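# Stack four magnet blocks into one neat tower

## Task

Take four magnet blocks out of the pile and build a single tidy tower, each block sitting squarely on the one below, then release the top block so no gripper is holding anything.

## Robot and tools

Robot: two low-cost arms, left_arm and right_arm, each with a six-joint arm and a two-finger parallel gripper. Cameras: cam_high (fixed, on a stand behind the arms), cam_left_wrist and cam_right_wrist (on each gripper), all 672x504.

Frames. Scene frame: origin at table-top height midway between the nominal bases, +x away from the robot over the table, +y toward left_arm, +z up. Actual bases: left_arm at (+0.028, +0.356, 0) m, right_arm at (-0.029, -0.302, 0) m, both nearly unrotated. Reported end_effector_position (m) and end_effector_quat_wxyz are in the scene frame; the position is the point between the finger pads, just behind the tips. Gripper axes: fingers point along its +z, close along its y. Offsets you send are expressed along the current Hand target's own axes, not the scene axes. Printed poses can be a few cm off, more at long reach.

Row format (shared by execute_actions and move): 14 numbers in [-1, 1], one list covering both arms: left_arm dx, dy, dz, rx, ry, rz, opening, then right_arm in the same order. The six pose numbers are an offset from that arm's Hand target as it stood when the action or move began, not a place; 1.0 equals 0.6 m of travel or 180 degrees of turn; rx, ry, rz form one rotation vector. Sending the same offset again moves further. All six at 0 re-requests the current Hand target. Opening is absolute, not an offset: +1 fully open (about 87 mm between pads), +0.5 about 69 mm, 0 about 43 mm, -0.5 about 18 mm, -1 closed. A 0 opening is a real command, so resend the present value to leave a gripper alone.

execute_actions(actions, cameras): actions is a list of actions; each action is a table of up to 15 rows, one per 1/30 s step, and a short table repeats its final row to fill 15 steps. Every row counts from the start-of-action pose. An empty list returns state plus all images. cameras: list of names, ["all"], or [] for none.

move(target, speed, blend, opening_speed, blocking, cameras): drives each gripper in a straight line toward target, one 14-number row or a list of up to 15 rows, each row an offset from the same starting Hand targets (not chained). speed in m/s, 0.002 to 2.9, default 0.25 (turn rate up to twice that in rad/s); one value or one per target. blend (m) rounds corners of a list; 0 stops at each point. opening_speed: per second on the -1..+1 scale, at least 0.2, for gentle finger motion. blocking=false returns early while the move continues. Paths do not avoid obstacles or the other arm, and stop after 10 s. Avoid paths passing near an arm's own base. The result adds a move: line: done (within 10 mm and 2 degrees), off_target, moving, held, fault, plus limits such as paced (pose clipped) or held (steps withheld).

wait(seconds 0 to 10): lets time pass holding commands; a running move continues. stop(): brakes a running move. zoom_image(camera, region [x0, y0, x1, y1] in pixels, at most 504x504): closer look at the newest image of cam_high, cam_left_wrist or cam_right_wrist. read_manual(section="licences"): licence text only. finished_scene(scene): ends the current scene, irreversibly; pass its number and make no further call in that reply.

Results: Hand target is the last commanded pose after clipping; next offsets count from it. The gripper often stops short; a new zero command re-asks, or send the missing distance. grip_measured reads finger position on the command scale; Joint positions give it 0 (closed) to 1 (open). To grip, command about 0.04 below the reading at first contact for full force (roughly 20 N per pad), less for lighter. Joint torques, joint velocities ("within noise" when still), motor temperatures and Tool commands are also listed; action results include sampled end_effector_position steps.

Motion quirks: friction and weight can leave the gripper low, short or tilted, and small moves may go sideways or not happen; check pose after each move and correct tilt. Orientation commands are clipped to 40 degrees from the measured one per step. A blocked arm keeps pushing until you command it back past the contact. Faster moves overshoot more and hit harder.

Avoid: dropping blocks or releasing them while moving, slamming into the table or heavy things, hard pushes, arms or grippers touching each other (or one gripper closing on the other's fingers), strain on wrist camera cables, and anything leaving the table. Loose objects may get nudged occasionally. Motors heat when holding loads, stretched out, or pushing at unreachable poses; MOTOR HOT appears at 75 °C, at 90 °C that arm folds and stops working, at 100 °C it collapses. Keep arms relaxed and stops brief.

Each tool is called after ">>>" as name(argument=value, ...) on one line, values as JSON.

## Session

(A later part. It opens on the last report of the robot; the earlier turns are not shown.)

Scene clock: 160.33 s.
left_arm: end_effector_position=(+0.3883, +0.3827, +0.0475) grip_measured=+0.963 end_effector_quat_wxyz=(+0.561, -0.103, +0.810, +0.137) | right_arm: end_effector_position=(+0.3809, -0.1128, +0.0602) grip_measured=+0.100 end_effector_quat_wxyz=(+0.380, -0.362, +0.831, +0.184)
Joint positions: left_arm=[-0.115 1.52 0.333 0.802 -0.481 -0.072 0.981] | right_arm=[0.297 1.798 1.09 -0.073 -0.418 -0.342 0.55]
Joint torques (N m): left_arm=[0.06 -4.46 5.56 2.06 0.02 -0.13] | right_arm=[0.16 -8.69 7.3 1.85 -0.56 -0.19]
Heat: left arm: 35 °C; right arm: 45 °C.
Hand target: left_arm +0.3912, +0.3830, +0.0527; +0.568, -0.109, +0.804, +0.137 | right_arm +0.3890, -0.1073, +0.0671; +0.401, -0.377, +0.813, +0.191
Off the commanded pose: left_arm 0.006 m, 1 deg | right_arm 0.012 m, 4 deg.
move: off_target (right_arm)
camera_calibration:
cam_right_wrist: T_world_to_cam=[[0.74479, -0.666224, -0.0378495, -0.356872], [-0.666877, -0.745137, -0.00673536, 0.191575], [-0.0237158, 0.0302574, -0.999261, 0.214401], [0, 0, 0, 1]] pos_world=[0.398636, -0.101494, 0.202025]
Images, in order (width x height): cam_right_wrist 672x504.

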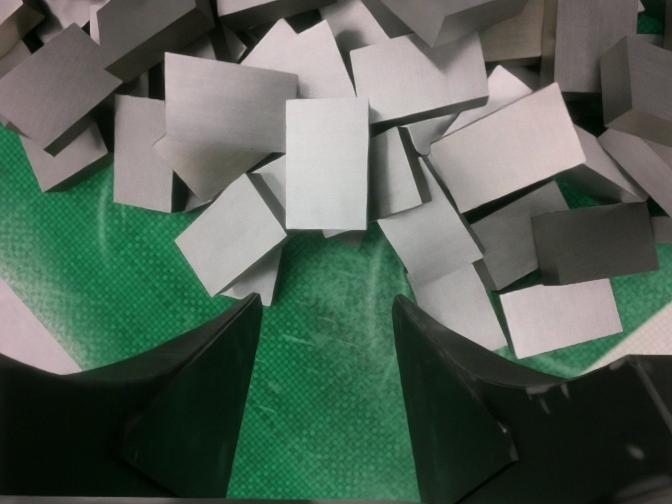

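>>> move(target=[0,0,0,0,0,0,1,0.0129,0.13,-0.001,0.23,-0.002,0.175,0.1], speed=0.3, cameras=["cam_right_wrist"])

>>> zoom_image(camera="cam_right_wrist", region=[150, 60, 510, 330])

Scene clock: 165.43 s.
left_arm: end_effector_position=(+0.3883, +0.3827, +0.0475) grip_measured=+0.963 end_effector_quat_wxyz=(+0.561, -0.103, +0.810, +0.137) | right_arm: end_effector_position=(+0.3185, -0.0628, +0.0522) grip_measured=+0.100 end_effector_quat_wxyz=(+0.434, -0.001, +0.901, +0.001)
Joint positions: left_arm=[-0.115 1.52 0.333 0.802 -0.481 -0.072 0.981] | right_arm=[0.786 1.751 0.998 -0.096 0.589 0.563 0.55]
Joint torques (N m): left_arm=[0.05 -4.46 5.57 2.06 0.02 -0.14] | right_arm=[0.5 -7.94 10.03 0.97 0.57 0.11]
Heat: left arm: 35 °C; right arm: 45 °C.
Hand target: left_arm +0.3912, +0.3830, +0.0527; +0.568, -0.109, +0.804, +0.137 | right_arm +0.3259, -0.0610, +0.0621; +0.443, +0.018, +0.896, -0.004
Off the commanded pose: left_arm 0.006 m, 1 deg | right_arm 0.012 m, 3 deg.
move: off_target (right_arm)
camera_calibration:
cam_right_wrist: T_world_to_cam=[[0.00658292, -0.999945, -0.00815739, -0.0647425], [-0.99946, -0.00631664, -0.0322495, 0.340814], [0.0321962, 0.00836528, -0.999447, 0.184237], [0, 0, 0, 1]] pos_world=[0.335124, -0.0641273, 0.194598]
Images, in order (width x height): cam_right_wrist 672x504.

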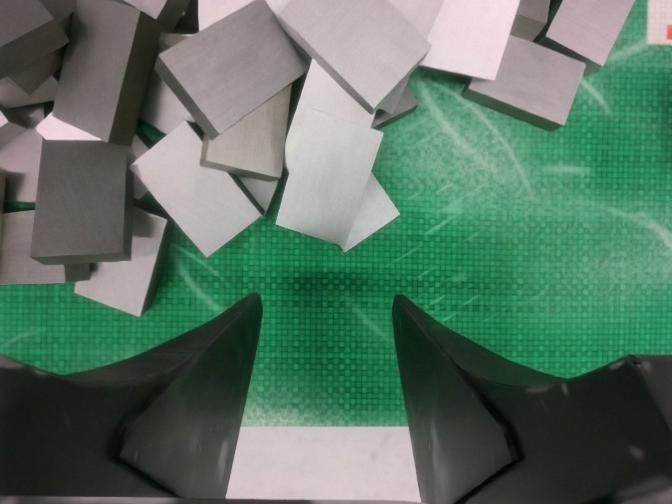

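Scaled by 1.400 from the camera's 672x504 image, which has a finer 960x720 frame.

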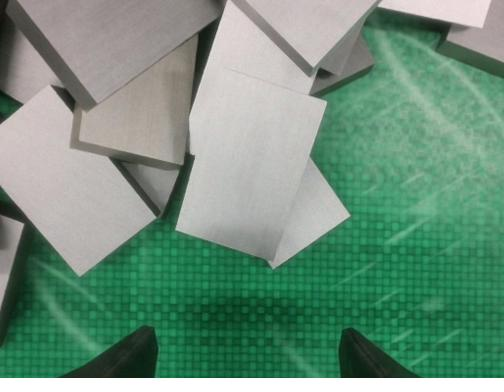

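>>> move(target=[[0,0,0,0,0,0,1,0.0285,0.0235,0.0417,0.0772,-0.001,0.059,0.05],[0,0,0,0,0,0,1,-0.001,0.0102,0.0798,0.0772,-0.001,0.059,0.05]], speed=0.12, cameras=["cam_right_wrist"])

Scene clock: 169.93 s.
left_arm: end_effector_position=(+0.3883, +0.3827, +0.0475) grip_measured=+0.963 end_effector_quat_wxyz=(+0.561, -0.103, +0.810, +0.137) | right_arm: end_effector_position=(+0.3516, -0.0619, +0.0320) grip_measured=+0.050 end_effector_quat_wxyz=(+0.432, +0.146, +0.886, -0.084)
Joint positions: left_arm=[-0.115 1.52 0.333 0.802 -0.481 -0.072 0.981] | right_arm=[0.791 2.015 1.305 -0.378 0.808 0.914 0.525]
Joint torques (N m): left_arm=[0.05 -4.46 5.57 2.06 0.02 -0.13] | right_arm=[-0.59 -8.64 8.92 1.22 0.18 -0.2]
Heat: left arm: 35 °C; right arm: 45 °C.
Hand target: left_arm +0.3912, +0.3830, +0.0527; +0.568, -0.109, +0.804, +0.137 | right_arm +0.3645, -0.0561, +0.0335; +0.438, +0.154, +0.883, -0.072
Off the commanded pose: left_arm 0.006 m, 1 deg | right_arm 0.014 m, 2 deg.
move: off_target (right_arm)
camera_calibration:
cam_right_wrist: T_world_to_cam=[[-0.326852, -0.944949, 0.0154485, 0.0556018], [-0.944253, 0.325842, -0.0470501, 0.374893], [0.0394262, -0.0299657, -0.998773, 0.158093], [0, 0, 0, 1]] pos_world=[0.365935, -0.0648777, 0.174679]
Images, in order (width x height): cam_right_wrist 672x504.

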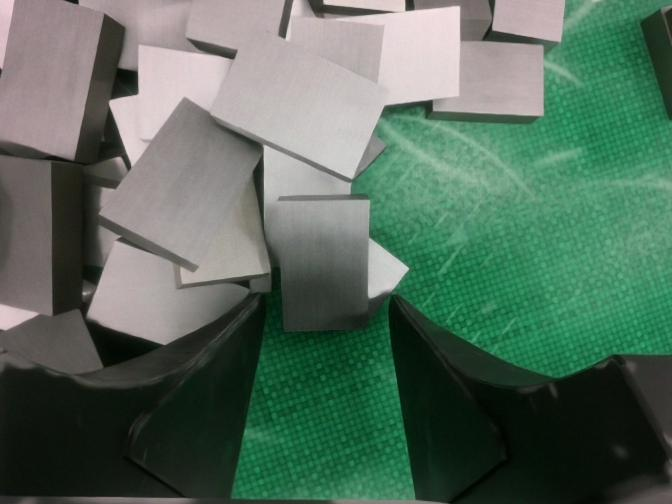

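>>> move(target=[[0,0,0,0,0,0,1,0,0,0,0,0,0,-0.42],[0,0,0,0,0,0,1,-0.13,0,-0.101,0,0,0,-0.42]], speed=0.12, opening_speed=0.8, cameras=["cam_right_wrist"])

Scene clock: 173.37 s.
left_arm: end_effector_position=(+0.3883, +0.3827, +0.0475) grip_measured=+0.963 end_effector_quat_wxyz=(+0.561, -0.103, +0.810, +0.137) | right_arm: end_effector_position=(+0.3574, -0.0614, +0.1059) grip_measured=-0.304 end_effector_quat_wxyz=(+0.425, +0.141, +0.889, -0.095)
Joint positions: left_arm=[-0.115 1.52 0.333 0.802 -0.481 -0.072 0.981] | right_arm=[0.782 1.959 1.542 -0.691 0.805 0.902 0.348]
Joint torques (N m): left_arm=[0.05 -4.46 5.57 2.06 0.02 -0.14] | right_arm=[0.12 -14.11 10.63 0.67 0.21 -0.06]
Heat: left arm: 35 °C; right arm: 46 °C.
Hand target: left_arm +0.3912, +0.3830, +0.0527; +0.568, -0.109, +0.804, +0.137 | right_arm +0.3633, -0.0565, +0.1323; +0.438, +0.154, +0.883, -0.072
Off the commanded pose: left_arm 0.006 m, 1 deg | right_arm 0.028 m, 3 deg.
move: off_target (right_arm)
camera_calibration:
cam_right_wrist: T_world_to_cam=[[-0.326452, -0.94427, 0.0422379, 0.0538596], [-0.945008, 0.325122, -0.0354227, 0.38271], [0.0197161, -0.0514789, -0.998479, 0.237337], [0, 0, 0, 1]] pos_world=[0.374567, -0.0613517, 0.248258]
Images, in order (width x height): cam_right_wrist 672x504.

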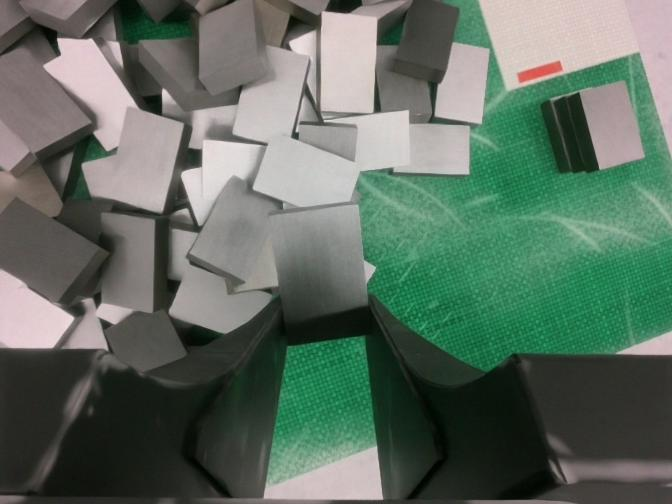

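>>> move(target=[0,0,0,0,0,0,1,0.116,-0.118,0.137,-0.044,0,-0.034,-0.42], speed=0.2, cameras=["cam_right_wrist"])

>>> zoom_image(camera="cam_right_wrist", region=[200, 180, 460, 400])

Scene clock: 177.97 s.
left_arm: end_effector_position=(+0.3883, +0.3827, +0.0475) grip_measured=+0.963 end_effector_quat_wxyz=(+0.561, -0.103, +0.810, +0.137) | right_arm: end_effector_position=(+0.3625, -0.1329, +0.0311) grip_measured=-0.309 end_effector_quat_wxyz=(+0.444, +0.082, +0.891, -0.048)
Joint positions: left_arm=[-0.115 1.52 0.333 0.802 -0.481 -0.072 0.981] | right_arm=[0.6 1.811 0.956 0.027 0.615 0.544 0.345]
Joint torques (N m): left_arm=[0.05 -4.46 5.57 2.06 0.02 -0.13] | right_arm=[0.02 -8.88 4.27 1.67 -0.19 -0.19]
Heat: left arm: 35 °C; right arm: 47 °C.
Hand target: left_arm +0.3912, +0.3830, +0.0527; +0.568, -0.109, +0.804, +0.137 | right_arm +0.3618, -0.1302, +0.0266; +0.443, +0.076, +0.893, -0.034
Off the commanded pose: left_arm 0.006 m, 1 deg | right_arm 0.005 m, 2 deg.
move: done
camera_calibration:
cam_right_wrist: T_world_to_cam=[[-0.184625, -0.982792, 0.00580666, -0.0641564], [-0.981102, 0.183952, -0.0600046, 0.403207], [0.0579039, -0.0167753, -0.998181, 0.149693], [0, 0, 0, 1]] pos_world=[0.375075, -0.134712, 0.173988]
Images, in order (width x height): cam_right_wrist 672x504.

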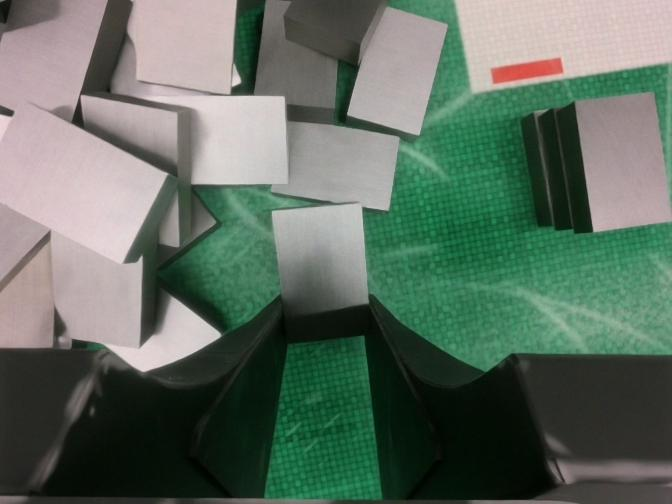

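Scaled by 1.938 from the camera's 672x504 image, which has a finer 960x720 frame.

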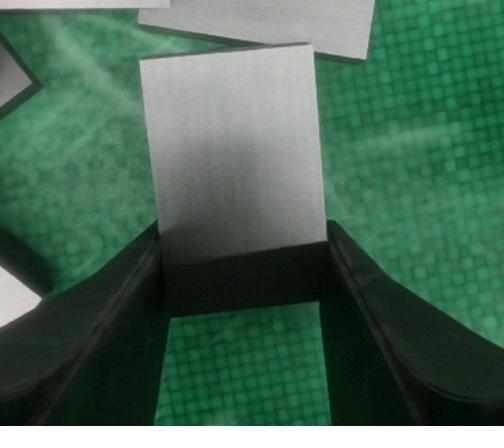

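>>> move(target=[[0,0,0,0,0,0,1,0.0225,0,0.017,0,0,0,-0.42],[0,0,0,0,0,0,1,0.0225,0,0.017,0,0,0,-0.05]], speed=0.06, opening_speed=0.5, cameras=["cam_right_wrist"])

Scene clock: 180.87 s.
left_arm: end_effector_position=(+0.3883, +0.3827, +0.0475) grip_measured=+0.963 end_effector_quat_wxyz=(+0.561, -0.103, +0.810, +0.137) | right_arm: end_effector_position=(+0.3706, -0.1311, +0.0305) grip_measured=-0.050 end_effector_quat_wxyz=(+0.466, +0.094, +0.879, -0.037)
Joint positions: left_arm=[-0.115 1.52 0.333 0.802 -0.481 -0.072 0.981] | right_arm=[0.597 1.826 0.931 0.125 0.627 0.544 0.475]
Joint torques (N m): left_arm=[0.05 -4.48 5.57 2.06 0.02 -0.13] | right_arm=[0.39 -6.37 3.82 1.46 -0.21 -0.19]
Heat: left arm: 36 °C; right arm: 46 °C.
Hand target: left_arm +0.3912, +0.3830, +0.0527; +0.568, -0.109, +0.804, +0.137 | right_arm +0.3618, -0.1301, +0.0095; +0.443, +0.076, +0.893, -0.034
Off the commanded pose: left_arm 0.006 m, 1 deg | right_arm 0.023 m, 4 deg.
move: off_target (right_arm); target 2's new opening was sent with right_arm's hand 0.022 m and 3 deg from that target
camera_calibration:
cam_right_wrist: T_world_to_cam=[[-0.195416, -0.980283, -0.0292991, -0.0555361], [-0.974512, 0.197449, -0.10649, 0.411574], [0.110176, 0.00774243, -0.993882, 0.132236], [0, 0, 0, 1]] pos_world=[0.375662, -0.13673, 0.173628]
Images, in order (width x height): cam_right_wrist 672x504.

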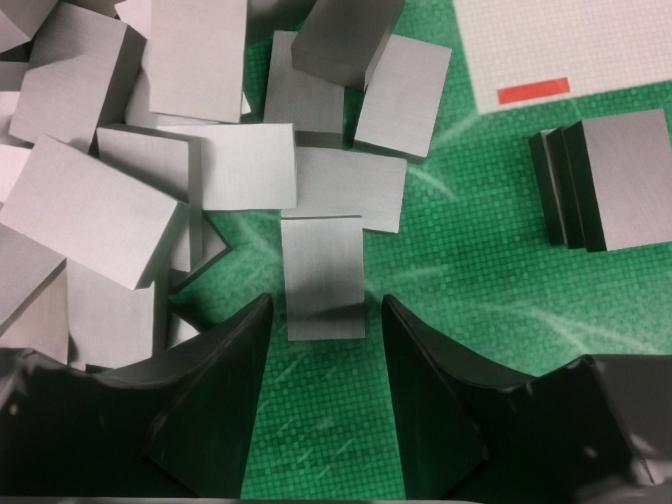

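>>> move(target=[0,0,0,0,0,0,1,-0.047,-0.002,-0.014,0,0,0,-0.05], speed=0.08, cameras=["cam_right_wrist"])

Scene clock: 183.83 s.
left_arm: end_effector_position=(+0.3883, +0.3827, +0.0475) grip_measured=+0.963 end_effector_quat_wxyz=(+0.561, -0.103, +0.810, +0.137) | right_arm: end_effector_position=(+0.3729, -0.1333, +0.0312) grip_measured=-0.050 end_effector_quat_wxyz=(+0.454, +0.092, +0.885, -0.032)
Joint positions: left_arm=[-0.115 1.52 0.333 0.802 -0.481 -0.072 0.981] | right_arm=[0.577 1.823 0.948 0.093 0.59 0.538 0.475]
Joint torques (N m): left_arm=[0.05 -4.46 5.57 2.06 0.02 -0.13] | right_arm=[0.09 -10.65 8.18 0.74 -0.11 -0.26]
Heat: left arm: 36 °C; right arm: 46 °C.
Hand target: left_arm +0.3912, +0.3830, +0.0527; +0.568, -0.109, +0.804, +0.137 | right_arm +0.3717, -0.1332, +0.0371; +0.443, +0.076, +0.893, -0.034
Off the commanded pose: left_arm 0.006 m, 1 deg | right_arm 0.006 m, 2 deg.
move: done
camera_calibration:
cam_right_wrist: T_world_to_cam=[[-0.186776, -0.981793, -0.0346013, -0.0604625], [-0.978671, 0.189018, -0.0804719, 0.413864], [0.085547, 0.0188331, -0.996156, 0.143466], [0, 0, 0, 1]] pos_world=[0.381471, -0.140291, 0.174127]
Images, in order (width x height): cam_right_wrist 672x504.

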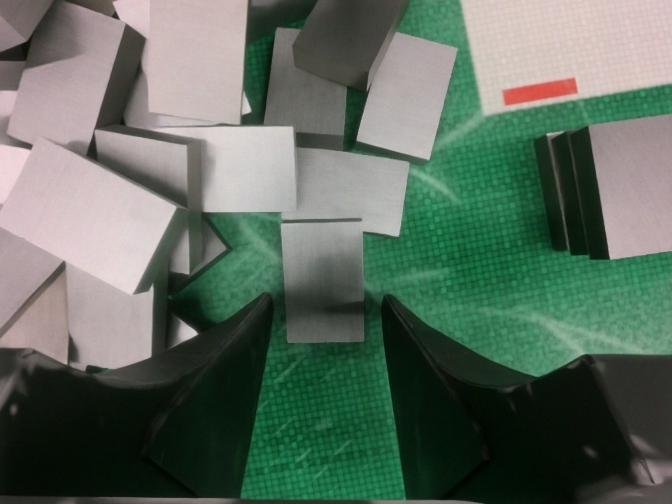

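>>> move(target=[0,0,0,0,0,0,1,-0.016,0,-0.004,0,0,0,-0.05], speed=0.08)

Scene clock: 185.27 s.
left_arm: end_effector_position=(+0.3883, +0.3827, +0.0475) grip_measured=+0.963 end_effector_quat_wxyz=(+0.561, -0.103, +0.810, +0.137) | right_arm: end_effector_position=(+0.3727, -0.1362, +0.0320) grip_measured=-0.050 end_effector_quat_wxyz=(+0.444, +0.087, +0.891, -0.039)
Joint positions: left_arm=[-0.115 1.52 0.333 0.802 -0.481 -0.072 0.981] | right_arm=[0.569 1.823 0.971 0.045 0.581 0.529 0.475]
Joint torques (N m): left_arm=[0.05 -4.46 5.57 2.06 0.02 -0.13] | right_arm=[0.08 -11.74 8.88 0.87 -0.09 -0.24]
Heat: left arm: 36 °C; right arm: 46 °C.
Hand target: left_arm +0.3912, +0.3830, +0.0527; +0.568, -0.109, +0.804, +0.137 | right_arm +0.3756, -0.1339, +0.0462; +0.443, +0.076, +0.893, -0.034
Off the commanded pose: left_arm 0.006 m, 1 deg | right_arm 0.015 m, 1 deg.
move: off_target (right_arm)

Another nudge, then close and lift.

>>> move(target=[[0,0,0,0,0,0,1,-0.0106,0.003,-0.004,0,0,0,-0.05],[0,0,0,0,0,0,1,-0.0106,0.003,-0.004,0,0,0,-0.42],[0,0,0,0,0,0,1,-0.085,0.003,-0.059,0,0,0,-0.42]], speed=0.08, opening_speed=0.6, cameras=["cam_right_wrist"])

>>> zoom_image(camera="cam_right_wrist", region=[200, 180, 460, 400])

Scene clock: 189.57 s.
left_arm: end_effector_position=(+0.3883, +0.3827, +0.0475) grip_measured=+0.963 end_effector_quat_wxyz=(+0.561, -0.103, +0.810, +0.137) | right_arm: end_effector_position=(+0.3697, -0.1378, +0.0819) grip_measured=-0.317 end_effector_quat_wxyz=(+0.426, +0.072, +0.901, -0.051)
Joint positions: left_arm=[-0.115 1.52 0.333 0.802 -0.481 -0.072 0.981] | right_arm=[0.566 1.736 1.118 -0.232 0.57 0.512 0.341]
Joint torques (N m): left_arm=[0.05 -4.46 5.57 2.06 0.02 -0.13] | right_arm=[0.03 -11.93 10.71 1.06 0.05 -0.17]
Heat: left arm: 36 °C; right arm: 47 °C.
Hand target: left_arm +0.3912, +0.3830, +0.0527; +0.568, -0.109, +0.804, +0.137 | right_arm +0.3785, -0.1329, +0.1083; +0.443, +0.076, +0.893, -0.034
Off the commanded pose: left_arm 0.006 m, 1 deg | right_arm 0.028 m, 3 deg.
move: off_target (right_arm); target 2's new opening was sent with right_arm's hand 0.022 m and 2 deg from that target
camera_calibration:
cam_right_wrist: T_world_to_cam=[[-0.168258, -0.985474, 0.0230428, -0.0757649], [-0.985614, 0.167812, -0.0201251, 0.410389], [0.0159659, -0.0260975, -0.999532, 0.214167], [0, 0, 0, 1]] pos_world=[0.388317, -0.137943, 0.224072]
Images, in order (width x height): cam_right_wrist 672x504.

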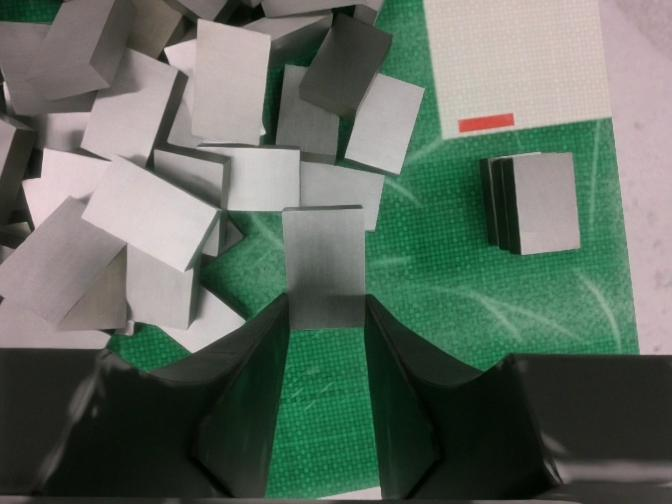

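Scaled by 1.938 from the camera's 672x504 image, which has a finer 960x720 frame.

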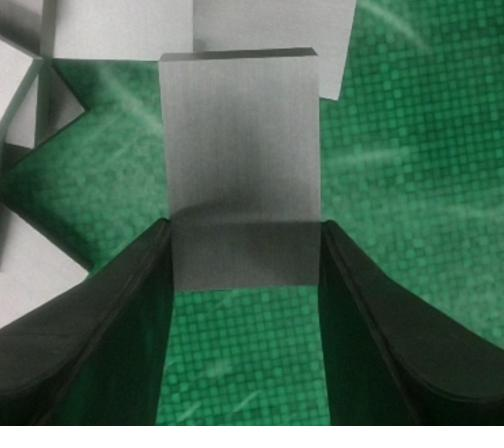

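>>> move(target=[0,0,0,0,0,0,1,-0.021,-0.173,0.042,-0.0044,0,-0.0034,-0.42], speed=0.2, cameras=["cam_right_wrist"])

>>> zoom_image(camera="cam_right_wrist", region=[200, 180, 460, 400])

Scene clock: 193.00 s.
left_arm: end_effector_position=(+0.3883, +0.3827, +0.0475) grip_measured=+0.963 end_effector_quat_wxyz=(+0.561, -0.103, +0.810, +0.137) | right_arm: end_effector_position=(+0.3777, -0.2431, +0.0859) grip_measured=-0.317 end_effector_quat_wxyz=(+0.405, +0.073, +0.910, -0.045)
Joint positions: left_arm=[-0.115 1.52 0.333 0.802 -0.481 -0.072 0.981] | right_arm=[0.249 1.602 0.992 -0.172 0.326 0.279 0.341]
Joint torques (N m): left_arm=[0.05 -4.46 5.57 2.06 0.02 -0.13] | right_arm=[0.31 -10.81 5.56 2.21 -0.09 -0.2]
Heat: left arm: 36 °C; right arm: 48 °C.
Hand target: left_arm +0.3912, +0.3830, +0.0527; +0.568, -0.109, +0.804, +0.137 | right_arm +0.3886, -0.2399, +0.1023; +0.443, +0.068, +0.893, -0.030
Off the commanded pose: left_arm 0.006 m, 1 deg | right_arm 0.020 m, 5 deg.
move: off_target (right_arm)
camera_calibration:
cam_right_wrist: T_world_to_cam=[[-0.164825, -0.986218, 0.0143461, -0.179009], [-0.985931, 0.165152, 0.0257695, 0.431593], [-0.0277836, -0.00989678, -0.999565, 0.235739], [0, 0, 0, 1]] pos_world=[0.402565, -0.245487, 0.227083]
Images, in order (width x height): cam_right_wrist 672x504.

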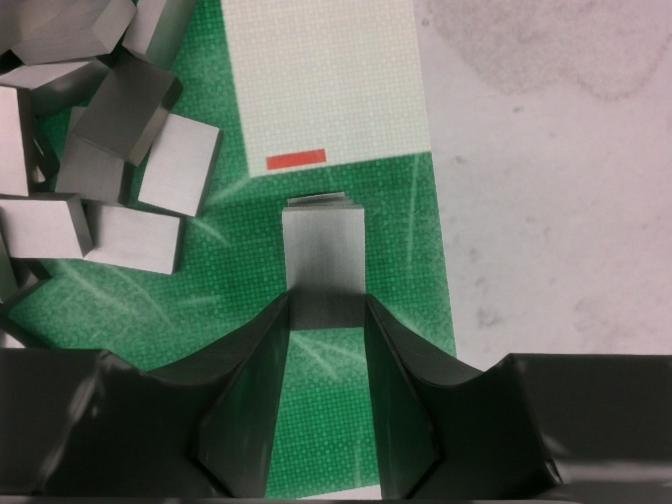

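Scaled by 1.938 from the camera's 672x504 image, which has a finer 960x720 frame.

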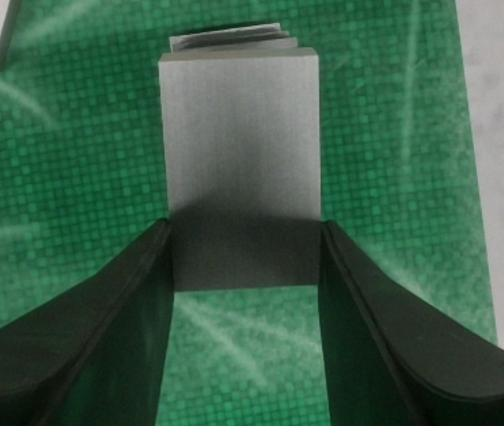

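>>> move(target=[0,0,0,0,0,0,1,0.011,0.0017,0.021,-0.0133,-0.02,-0.0101,-0.42], speed=0.08, cameras=["cam_right_wrist"])

>>> zoom_image(camera="cam_right_wrist", region=[200, 180, 460, 400])

Scene clock: 195.37 s.
left_arm: end_effector_position=(+0.3883, +0.3827, +0.0475) grip_measured=+0.963 end_effector_quat_wxyz=(+0.561, -0.103, +0.810, +0.137) | right_arm: end_effector_position=(+0.3835, -0.2413, +0.0754) grip_measured=-0.317 end_effector_quat_wxyz=(+0.436, +0.048, +0.898, -0.031)
Joint positions: left_arm=[-0.115 1.52 0.333 0.802 -0.481 -0.072 0.981] | right_arm=[0.241 1.602 0.897 0.006 0.29 0.217 0.341]
Joint torques (N m): left_arm=[0.05 -4.46 5.59 2.06 0.02 -0.13] | right_arm=[0.02 -9.33 5.52 2.38 -0.12 -0.2]
Heat: left arm: 36 °C; right arm: 48 °C.
Hand target: left_arm +0.3912, +0.3830, +0.0527; +0.568, -0.109, +0.804, +0.137 | right_arm +0.3948, -0.2396, +0.0895; +0.472, +0.044, +0.880, -0.021
Off the commanded pose: left_arm 0.006 m, 1 deg | right_arm 0.018 m, 5 deg.
move: off_target (right_arm)
camera_calibration:
cam_right_wrist: T_world_to_cam=[[-0.108184, -0.994105, 0.00722654, -0.199267], [-0.993368, 0.107813, -0.0399587, 0.431226], [0.038944, -0.0115015, -0.999175, 0.199378], [0, 0, 0, 1]] pos_world=[0.399044, -0.242291, 0.217885]
Images, in order (width x height): cam_right_wrist 672x504.

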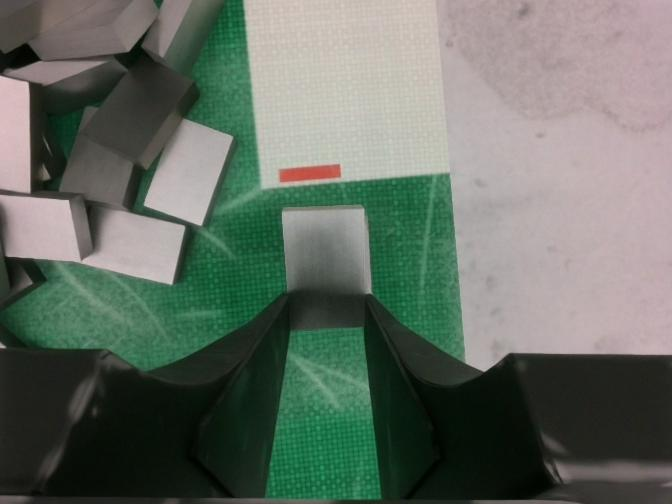

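Scaled by 1.938 from the camera's 672x504 image, which has a finer 960x720 frame.

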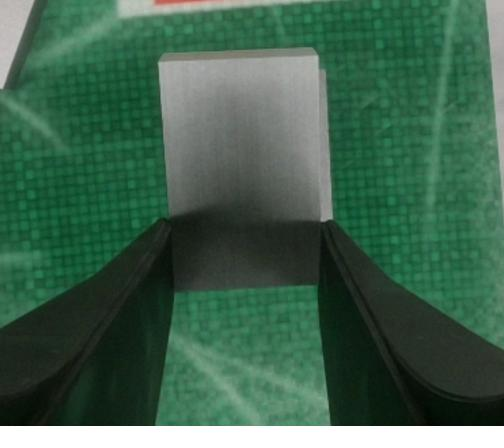

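>>> move(target=[0,0,0,0,0,0,1,0.0155,-0.0067,0.011,-0.0066,0,-0.005,-0.42], speed=0.06, cameras=["cam_right_wrist"])

>>> zoom_image(camera="cam_right_wrist", region=[200, 180, 460, 400])

Scene clock: 209.53 s.
left_arm: end_effector_position=(+0.3883, +0.3827, +0.0475) grip_measured=+0.963 end_effector_quat_wxyz=(+0.561, -0.103, +0.810, +0.137) | right_arm: end_effector_position=(+0.3837, -0.2452, +0.0694) grip_measured=-0.317 end_effector_quat_wxyz=(+0.442, +0.038, +0.896, -0.024)
Joint positions: left_arm=[-0.115 1.52 0.333 0.802 -0.481 -0.072 0.981] | right_arm=[0.219 1.602 0.859 0.064 0.253 0.188 0.341]
Joint torques (N m): left_arm=[0.06 -4.45 5.57 2.06 0.02 -0.13] | right_arm=[0.16 -7.73 5.44 2.39 -0.14 -0.2]
Heat: left arm: 36 °C; right arm: 48 °C.
Hand target: left_arm +0.3912, +0.3830, +0.0527; +0.568, -0.109, +0.804, +0.137 | right_arm +0.3946, -0.2436, +0.0779; +0.472, +0.032, +0.881, -0.015
Off the commanded pose: left_arm 0.006 m, 1 deg | right_arm 0.014 m, 4 deg.
move: off_target (right_arm)
camera_calibration:
cam_right_wrist: T_world_to_cam=[[-0.0837872, -0.996483, 0.00135503, -0.212589], [-0.995172, 0.0836071, -0.0514057, 0.427056], [0.0511116, -0.00565563, -0.998677, 0.190101], [0, 0, 0, 1]] pos_world=[0.397465, -0.246471, 0.212091]
Images, in order (width x height): cam_right_wrist 672x504.

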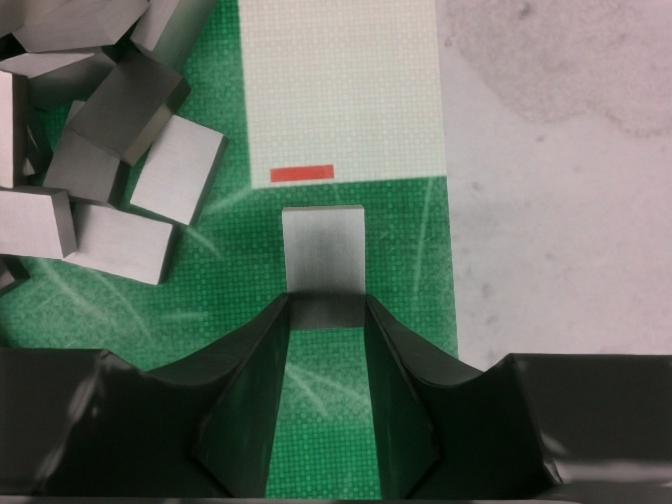

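Scaled by 1.938 from the camera's 672x504 image, which has a finer 960x720 frame.

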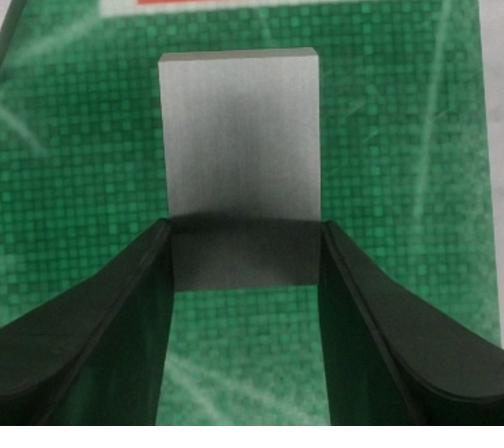

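>>> move(target=[0,0,0,0,0,0,1,0.0125,0,0.0085,0,0,0,-0.42], speed=0.05, cameras=["cam_right_wrist"])

>>> zoom_image(camera="cam_right_wrist", region=[200, 180, 460, 400])

Scene clock: 210.97 s.
left_arm: end_effector_position=(+0.3883, +0.3827, +0.0475) grip_measured=+0.963 end_effector_quat_wxyz=(+0.561, -0.103, +0.810, +0.137) | right_arm: end_effector_position=(+0.3852, -0.2450, +0.0640) grip_measured=-0.317 end_effector_quat_wxyz=(+0.447, +0.034, +0.894, -0.024)
Joint positions: left_arm=[-0.115 1.52 0.333 0.802 -0.481 -0.072 0.981] | right_arm=[0.219 1.616 0.839 0.108 0.251 0.178 0.341]
Joint torques (N m): left_arm=[0.05 -4.46 5.57 2.06 0.02 -0.13] | right_arm=[0.12 -7.08 5.37 2.38 -0.16 -0.19]
Heat: left arm: 36 °C; right arm: 47 °C.
Hand target: left_arm +0.3912, +0.3830, +0.0527; +0.568, -0.109, +0.804, +0.137 | right_arm +0.3947, -0.2436, +0.0689; +0.472, +0.032, +0.881, -0.015
Off the commanded pose: left_arm 0.006 m, 1 deg | right_arm 0.011 m, 3 deg.
move: off_target (right_arm)
camera_calibration:
cam_right_wrist: T_world_to_cam=[[-0.0762211, -0.997075, 0.00556858, -0.215623], [-0.995192, 0.0757302, -0.062114, 0.427024], [0.0615106, -0.0102762, -0.998054, 0.179513], [0, 0, 0, 1]] pos_world=[0.397494, -0.245487, 0.206888]
Images, in order (width x height): cam_right_wrist 672x504.

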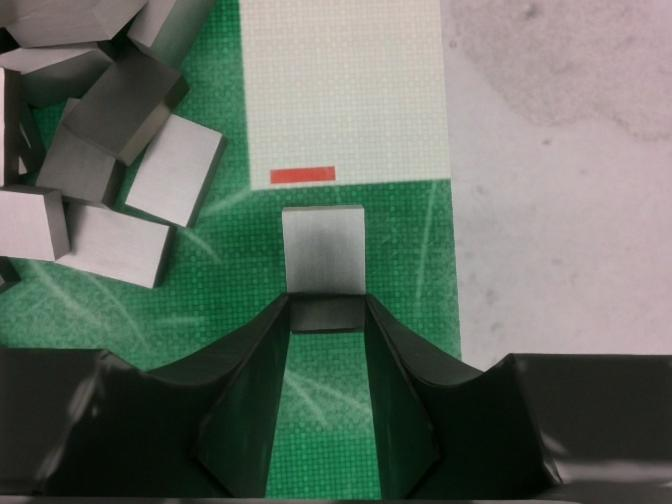

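Scaled by 1.938 from the camera's 672x504 image, which has a finer 960x720 frame.

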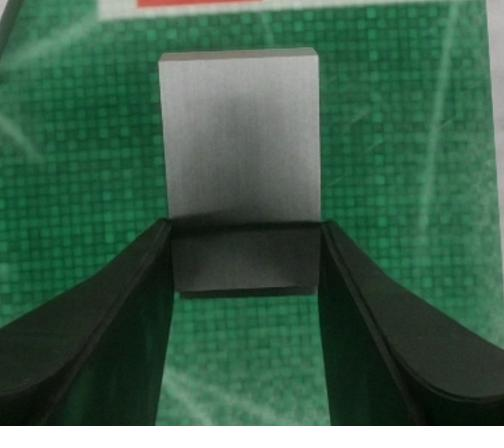

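>>> move(target=[[0,0,0,0,0,0,1,0.0105,0,0.005,0,0.004,0,-0.42],[0,0,0,0,0,0,1,0.0105,0,0.005,0,0.004,0,-0.1]], speed=0.05, opening_speed=0.4, cameras=["cam_right_wrist"])

>>> zoom_image(camera="cam_right_wrist", region=[200, 180, 460, 400])

Scene clock: 213.77 s.
left_arm: end_effector_position=(+0.3883, +0.3827, +0.0475) grip_measured=+0.963 end_effector_quat_wxyz=(+0.561, -0.103, +0.810, +0.137) | right_arm: end_effector_position=(+0.3878, -0.2444, +0.0605) grip_measured=-0.100 end_effector_quat_wxyz=(+0.449, +0.034, +0.892, -0.023)
Joint positions: left_arm=[-0.115 1.52 0.333 0.802 -0.481 -0.072 0.981] | right_arm=[0.219 1.631 0.835 0.134 0.251 0.178 0.45]
Joint torques (N m): left_arm=[0.06 -4.46 5.57 2.06 0.02 -0.13] | right_arm=[-0.09 -7.09 5.12 2.25 -0.18 -0.16]
Heat: left arm: 36 °C; right arm: 47 °C.
Hand target: left_arm +0.3912, +0.3830, +0.0527; +0.568, -0.109, +0.804, +0.137 | right_arm +0.3938, -0.2434, +0.0621; +0.467, +0.032, +0.884, -0.015
Off the commanded pose: left_arm 0.006 m, 1 deg | right_arm 0.006 m, 2 deg.
move: done
camera_calibration:
cam_right_wrist: T_world_to_cam=[[-0.0761527, -0.997089, 0.00371033, -0.214722], [-0.994801, 0.0757246, -0.0680921, 0.429554], [0.067613, -0.00887644, -0.997672, 0.17385], [0, 0, 0, 1]] pos_world=[0.399215, -0.245082, 0.203491]
Images, in order (width x height): cam_right_wrist 672x504.

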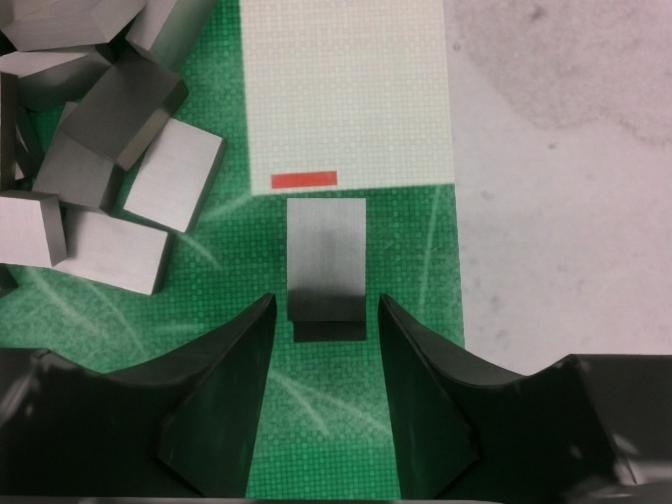

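Scaled by 1.938 from the camera's 672x504 image, which has a finer 960x720 frame.

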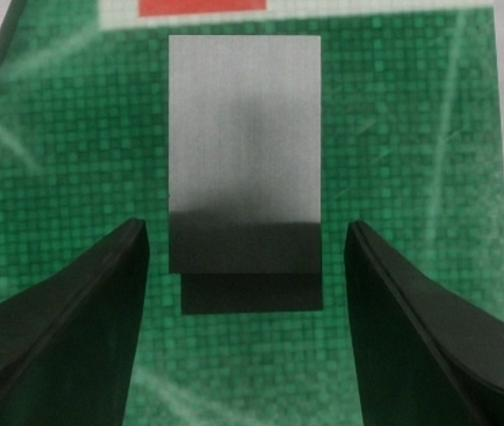

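>>> move(target=[[0,0,0,0,0,0,1,0,0,-0.12,0,0,0,-0.1],[0,0,0,0,0,0,1,-0.098,-0.004,-0.078,0.231,0.247,0.436,1]], speed=[0.1,0.4], blend=[0.01,0], cameras=["cam_right_wrist","cam_high"])

>>> zoom_image(camera="cam_right_wrist", region=[150, 120, 510, 390])

Scene clock: 221.53 s.
left_arm: end_effector_position=(+0.3883, +0.3827, +0.0475) grip_measured=+0.963 end_effector_quat_wxyz=(+0.561, -0.103, +0.810, +0.137) | right_arm: end_effector_position=(+0.3816, -0.2476, +0.1304) grip_measured=+0.973 end_effector_quat_wxyz=(-0.003, +0.698, +0.716, -0.011)
Joint positions: left_arm=[-0.115 1.52 0.333 0.802 -0.481 -0.072 0.981] | right_arm=[0.03 2.171 2.126 -1.545 0.01 1.581 0.986]
Joint torques (N m): left_arm=[0.05 -4.46 5.56 2.06 0.02 -0.13] | right_arm=[0.4 -10.96 9.35 -0.07 -0.23 0.16]
Heat: left arm: 36 °C; right arm: 46 °C.
Hand target: left_arm +0.3912, +0.3830, +0.0527; +0.568, -0.109, +0.804, +0.137 | right_arm +0.3881, -0.2457, +0.1370; -0.001, +0.707, +0.707, +0.000
Off the commanded pose: left_arm 0.006 m, 1 deg | right_arm 0.009 m, 2 deg.
move: done
camera_calibration:
cam_right_wrist: T_world_to_cam=[[-0.999679, -0.0229592, 0.0107021, 0.374157], [-0.00700322, 0.656523, 0.754274, 0.0880749], [-0.0243437, 0.753957, -0.656473, 0.4234], [0, 0, 0, 1]] pos_world=[0.384961, -0.368458, 0.207514]
Images, in order (width x height): cam_high 672x504, cam_right_wrist 672x504.

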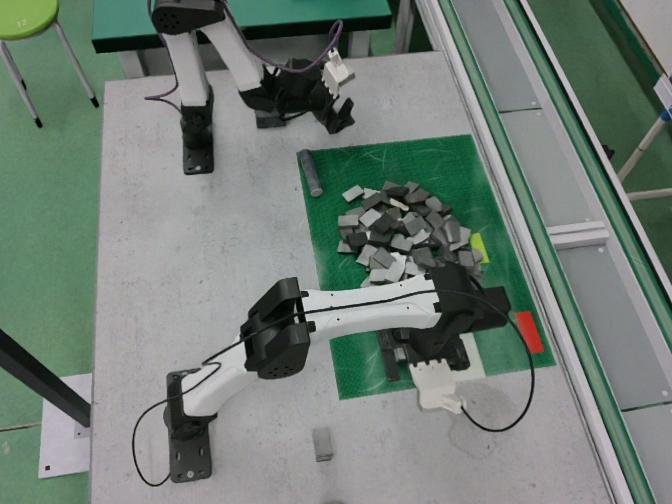

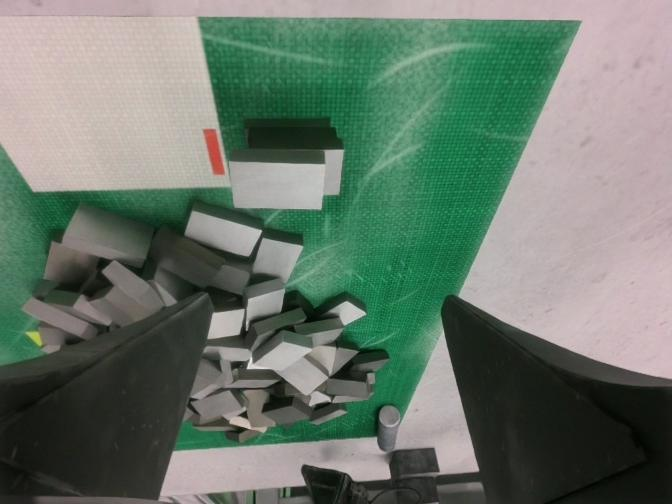

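Scaled by 1.400 from the camera's 672x504 image, which has a finer 960x720 frame.

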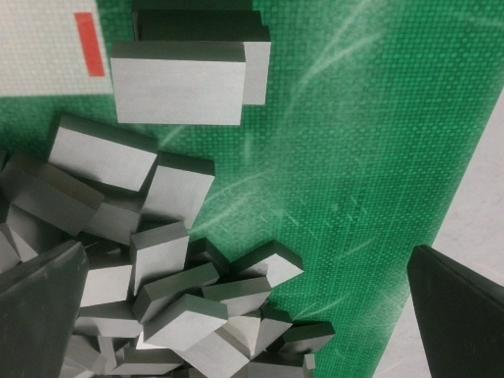

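>>> move(target=[0,0,0,0,0,0,1,0.0128,0.033,0.092,0,0,0,0.9], speed=0.2, cameras=["cam_right_wrist"])

>>> zoom_image(camera="cam_right_wrist", region=[130, 120, 550, 435])

Scene clock: 223.53 s.
left_arm: end_effector_position=(+0.3883, +0.3827, +0.0475) grip_measured=+0.963 end_effector_quat_wxyz=(+0.561, -0.103, +0.810, +0.137) | right_arm: end_effector_position=(+0.4042, -0.2422, +0.0837) grip_measured=+0.900 end_effector_quat_wxyz=(-0.001, +0.700, +0.714, -0.009)
Joint positions: left_arm=[-0.115 1.52 0.333 0.802 -0.481 -0.072 0.981] | right_arm=[0.041 2.251 2.07 -1.404 0.01 1.596 0.95]
Joint torques (N m): left_arm=[0.06 -4.46 5.57 2.06 0.02 -0.14] | right_arm=[0.9 -12.75 5.12 0.28 -0.2 0.16]
Heat: left arm: 36 °C; right arm: 46 °C.
Hand target: left_arm +0.3912, +0.3830, +0.0527; +0.568, -0.109, +0.804, +0.137 | right_arm +0.4079, -0.2380, +0.0817; -0.001, +0.707, +0.707, +0.000
Off the commanded pose: left_arm 0.006 m, 1 deg | right_arm 0.006 m, 2 deg.
move: done
camera_calibration:
cam_right_wrist: T_world_to_cam=[[-0.999815, -0.0183716, 0.00561856, 0.398836], [-0.00782676, 0.6566, 0.754198, 0.120279], [-0.017545, 0.754015, -0.656623, 0.386482], [0, 0, 0, 1]] pos_world=[0.406484, -0.363062, 0.160818]
Images, in order (width x height): cam_right_wrist 672x504.

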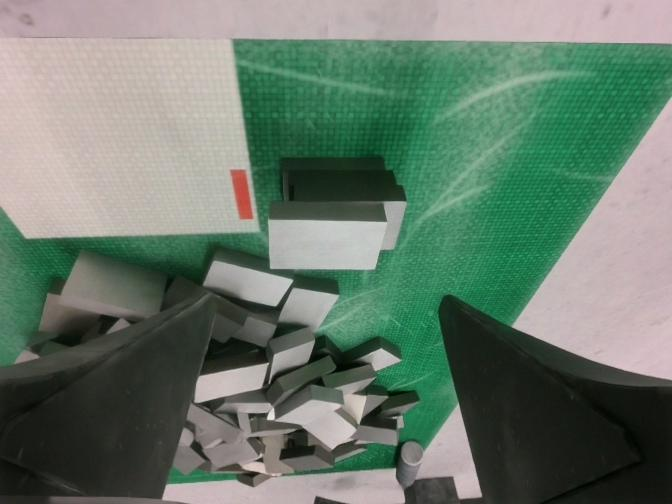

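Scaled by 1.200 from the camera's 672x504 image, which has a finer 960x720 frame.

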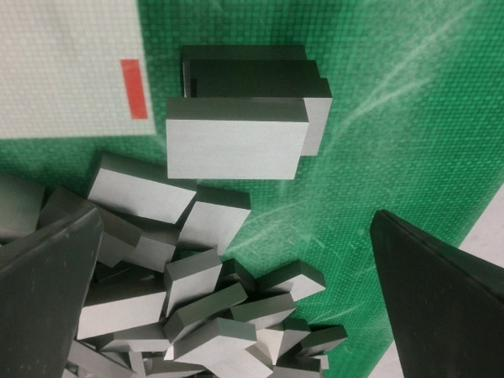

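>>> move(target=[[0,0,0,0,0,0,1,0.002,0.003,0.05,0,0,0,0.9],[0,0,0,0,0,0,1,0.002,0.003,0.087,0,0,0,0.9]], speed=[0.12,0.06], cameras=["cam_right_wrist"])

Scene clock: 226.47 s.
left_arm: end_effector_position=(+0.3883, +0.3827, +0.0475) grip_measured=+0.963 end_effector_quat_wxyz=(+0.561, -0.103, +0.810, +0.137) | right_arm: end_effector_position=(+0.4077, -0.2412, +0.0349) grip_measured=+0.900 end_effector_quat_wxyz=(+0.002, +0.700, +0.714, -0.006)
Joint positions: left_arm=[-0.115 1.52 0.333 0.802 -0.481 -0.072 0.981] | right_arm=[0.043 2.265 1.899 -1.211 0.01 1.6 0.95]
Joint torques (N m): left_arm=[0.06 -4.46 5.57 2.06 0.02 -0.14] | right_arm=[0.94 -12.19 4.72 0.3 -0.17 0.13]
Heat: left arm: 36 °C; right arm: 47 °C.
Hand target: left_arm +0.3912, +0.3830, +0.0527; +0.568, -0.109, +0.804, +0.137 | right_arm +0.4097, -0.2367, +0.0295; -0.001, +0.707, +0.707, +0.000
Off the commanded pose: left_arm 0.006 m, 1 deg | right_arm 0.007 m, 1 deg.
move: done
camera_calibration:
cam_right_wrist: T_world_to_cam=[[-0.999848, -0.0171644, -0.00302334, 0.403268], [-0.0135485, 0.656346, 0.754339, 0.158752], [-0.0109634, 0.754265, -0.656478, 0.351054], [0, 0, 0, 1]] pos_world=[0.409206, -0.362062, 0.111925]
Images, in order (width x height): cam_right_wrist 672x504.

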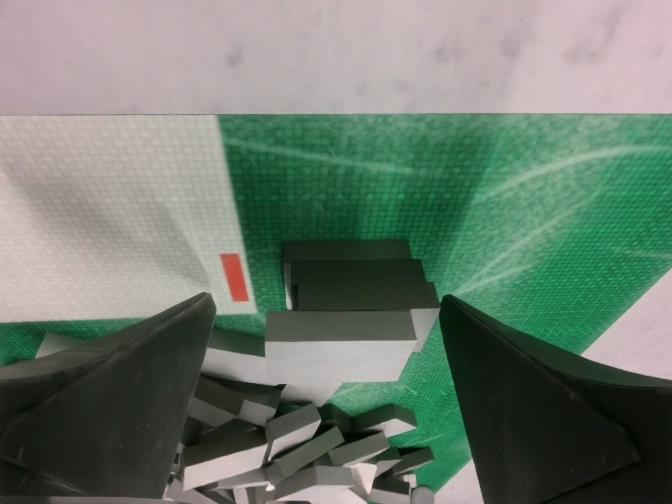

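>>> move(target=[[0,0,0,0,0,0,1,0,-0.012,0,0,0,0,0.9],[0,0,0,0,0,0,1,0,-0.012,0.013,0,0,0,0.9],[0,0,0,0,0,0,1,0,-0.012,0.013,0,0,0,0.02]], speed=0.05, opening_speed=0.3, cameras=["cam_right_wrist"])

>>> zoom_image(camera="cam_right_wrist", region=[170, 180, 490, 420])

Scene clock: 231.90 s.
left_arm: end_effector_position=(+0.3883, +0.3827, +0.0475) grip_measured=+0.963 end_effector_quat_wxyz=(+0.561, -0.103, +0.810, +0.137) | right_arm: end_effector_position=(+0.4076, -0.2382, +0.0256) grip_measured=+0.021 end_effector_quat_wxyz=(+0.002, +0.701, +0.713, +0.007)
Joint positions: left_arm=[-0.115 1.52 0.333 0.802 -0.481 -0.072 0.981] | right_arm=[0.043 2.251 1.835 -1.142 -0.007 1.603 0.51]
Joint torques (N m): left_arm=[0.05 -4.46 5.56 2.06 0.02 -0.13] | right_arm=[1.05 -13.05 4.04 0.16 -0.01 0.11]
Heat: left arm: 36 °C; right arm: 48 °C.
Hand target: left_arm +0.3912, +0.3830, +0.0527; +0.568, -0.109, +0.804, +0.137 | right_arm +0.4024, -0.2367, +0.0217; -0.001, +0.707, +0.707, +0.000
Off the commanded pose: left_arm 0.006 m, 1 deg | right_arm 0.007 m, 1 deg.
move: done
camera_calibration:
cam_right_wrist: T_world_to_cam=[[-0.99967, -0.0139545, -0.0215805, 0.404358], [-0.0255002, 0.642893, 0.765532, 0.165176], [0.0031913, 0.765829, -0.643036, 0.339342], [0, 0, 0, 1]] pos_world=[0.407353, -0.360426, 0.100488]
Images, in order (width x height): cam_right_wrist 672x504.

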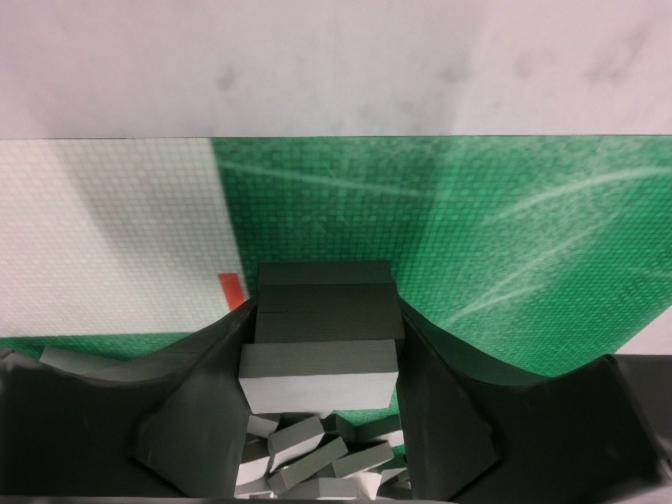

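Scaled by 1.575 from the camera's 672x504 image, which has a finer 960x720 frame.

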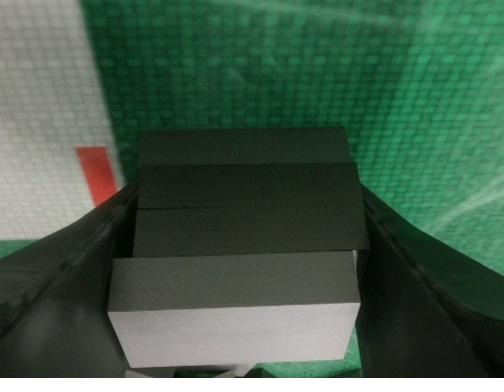

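>>> move(target=[[0,0,0,0,0,0,1,0,0,0,0,0,0,-0.06],[0,0,0,0,0,0,1,0,0,0,0,0,0,0.8],[0,0,0,0,0,0,1,0,0,-0.16,0,0,0,0.8]], speed=0.15, opening_speed=0.4, cameras=["cam_right_wrist"])

>>> zoom_image(camera="cam_right_wrist", region=[210, 100, 450, 280])

Scene clock: 238.90 s.
left_arm: end_effector_position=(+0.3883, +0.3827, +0.0475) grip_measured=+0.963 end_effector_quat_wxyz=(+0.561, -0.103, +0.810, +0.137) | right_arm: end_effector_position=(+0.3963, -0.2385, +0.1048) grip_measured=+0.800 end_effector_quat_wxyz=(-0.015, +0.702, +0.712, -0.011)
Joint positions: left_arm=[-0.115 1.52 0.333 0.802 -0.481 -0.072 0.981] | right_arm=[0.043 2.249 2.147 -1.505 -0.008 1.604 0.9]
Joint torques (N m): left_arm=[0.05 -4.46 5.57 2.06 0.01 -0.14] | right_arm=[0.85 -13.45 9.32 -0.08 0.04 0.1]
Heat: left arm: 36 °C; right arm: 48 °C.
Hand target: left_arm +0.3912, +0.3830, +0.0527; +0.568, -0.109, +0.804, +0.137 | right_arm +0.4025, -0.2369, +0.1178; -0.001, +0.707, +0.707, +0.000
Off the commanded pose: left_arm 0.006 m, 1 deg | right_arm 0.014 m, 2 deg.
move: off_target (right_arm)
camera_calibration:
cam_right_wrist: T_world_to_cam=[[-0.999519, -0.0123686, 0.0284399, 0.389885], [0.0138086, 0.643624, 0.765217, 0.0891115], [-0.0277692, 0.765242, -0.643144, 0.402745], [0, 0, 0, 1]] pos_world=[0.399651, -0.360729, 0.179745]
Images, in order (width x height): cam_right_wrist 672x504.

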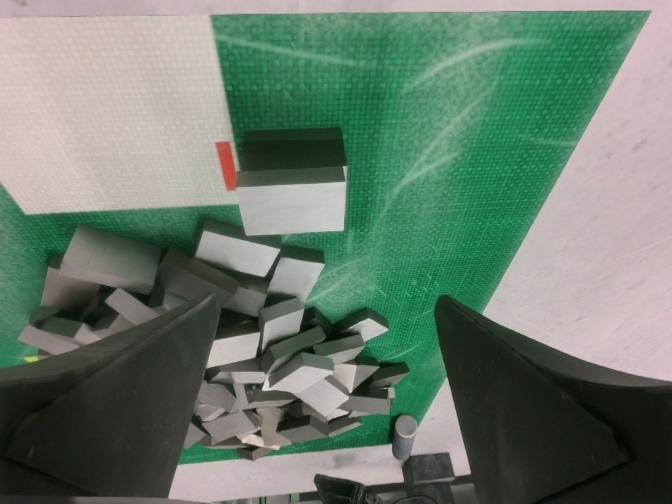

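Scaled by 2.100 from the camera's 672x504 image, which has a finer 960x720 frame.

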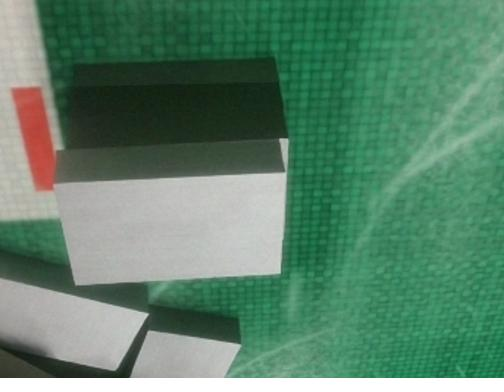

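>>> finished_scene(scene=2)

The scene is finished: the task was done.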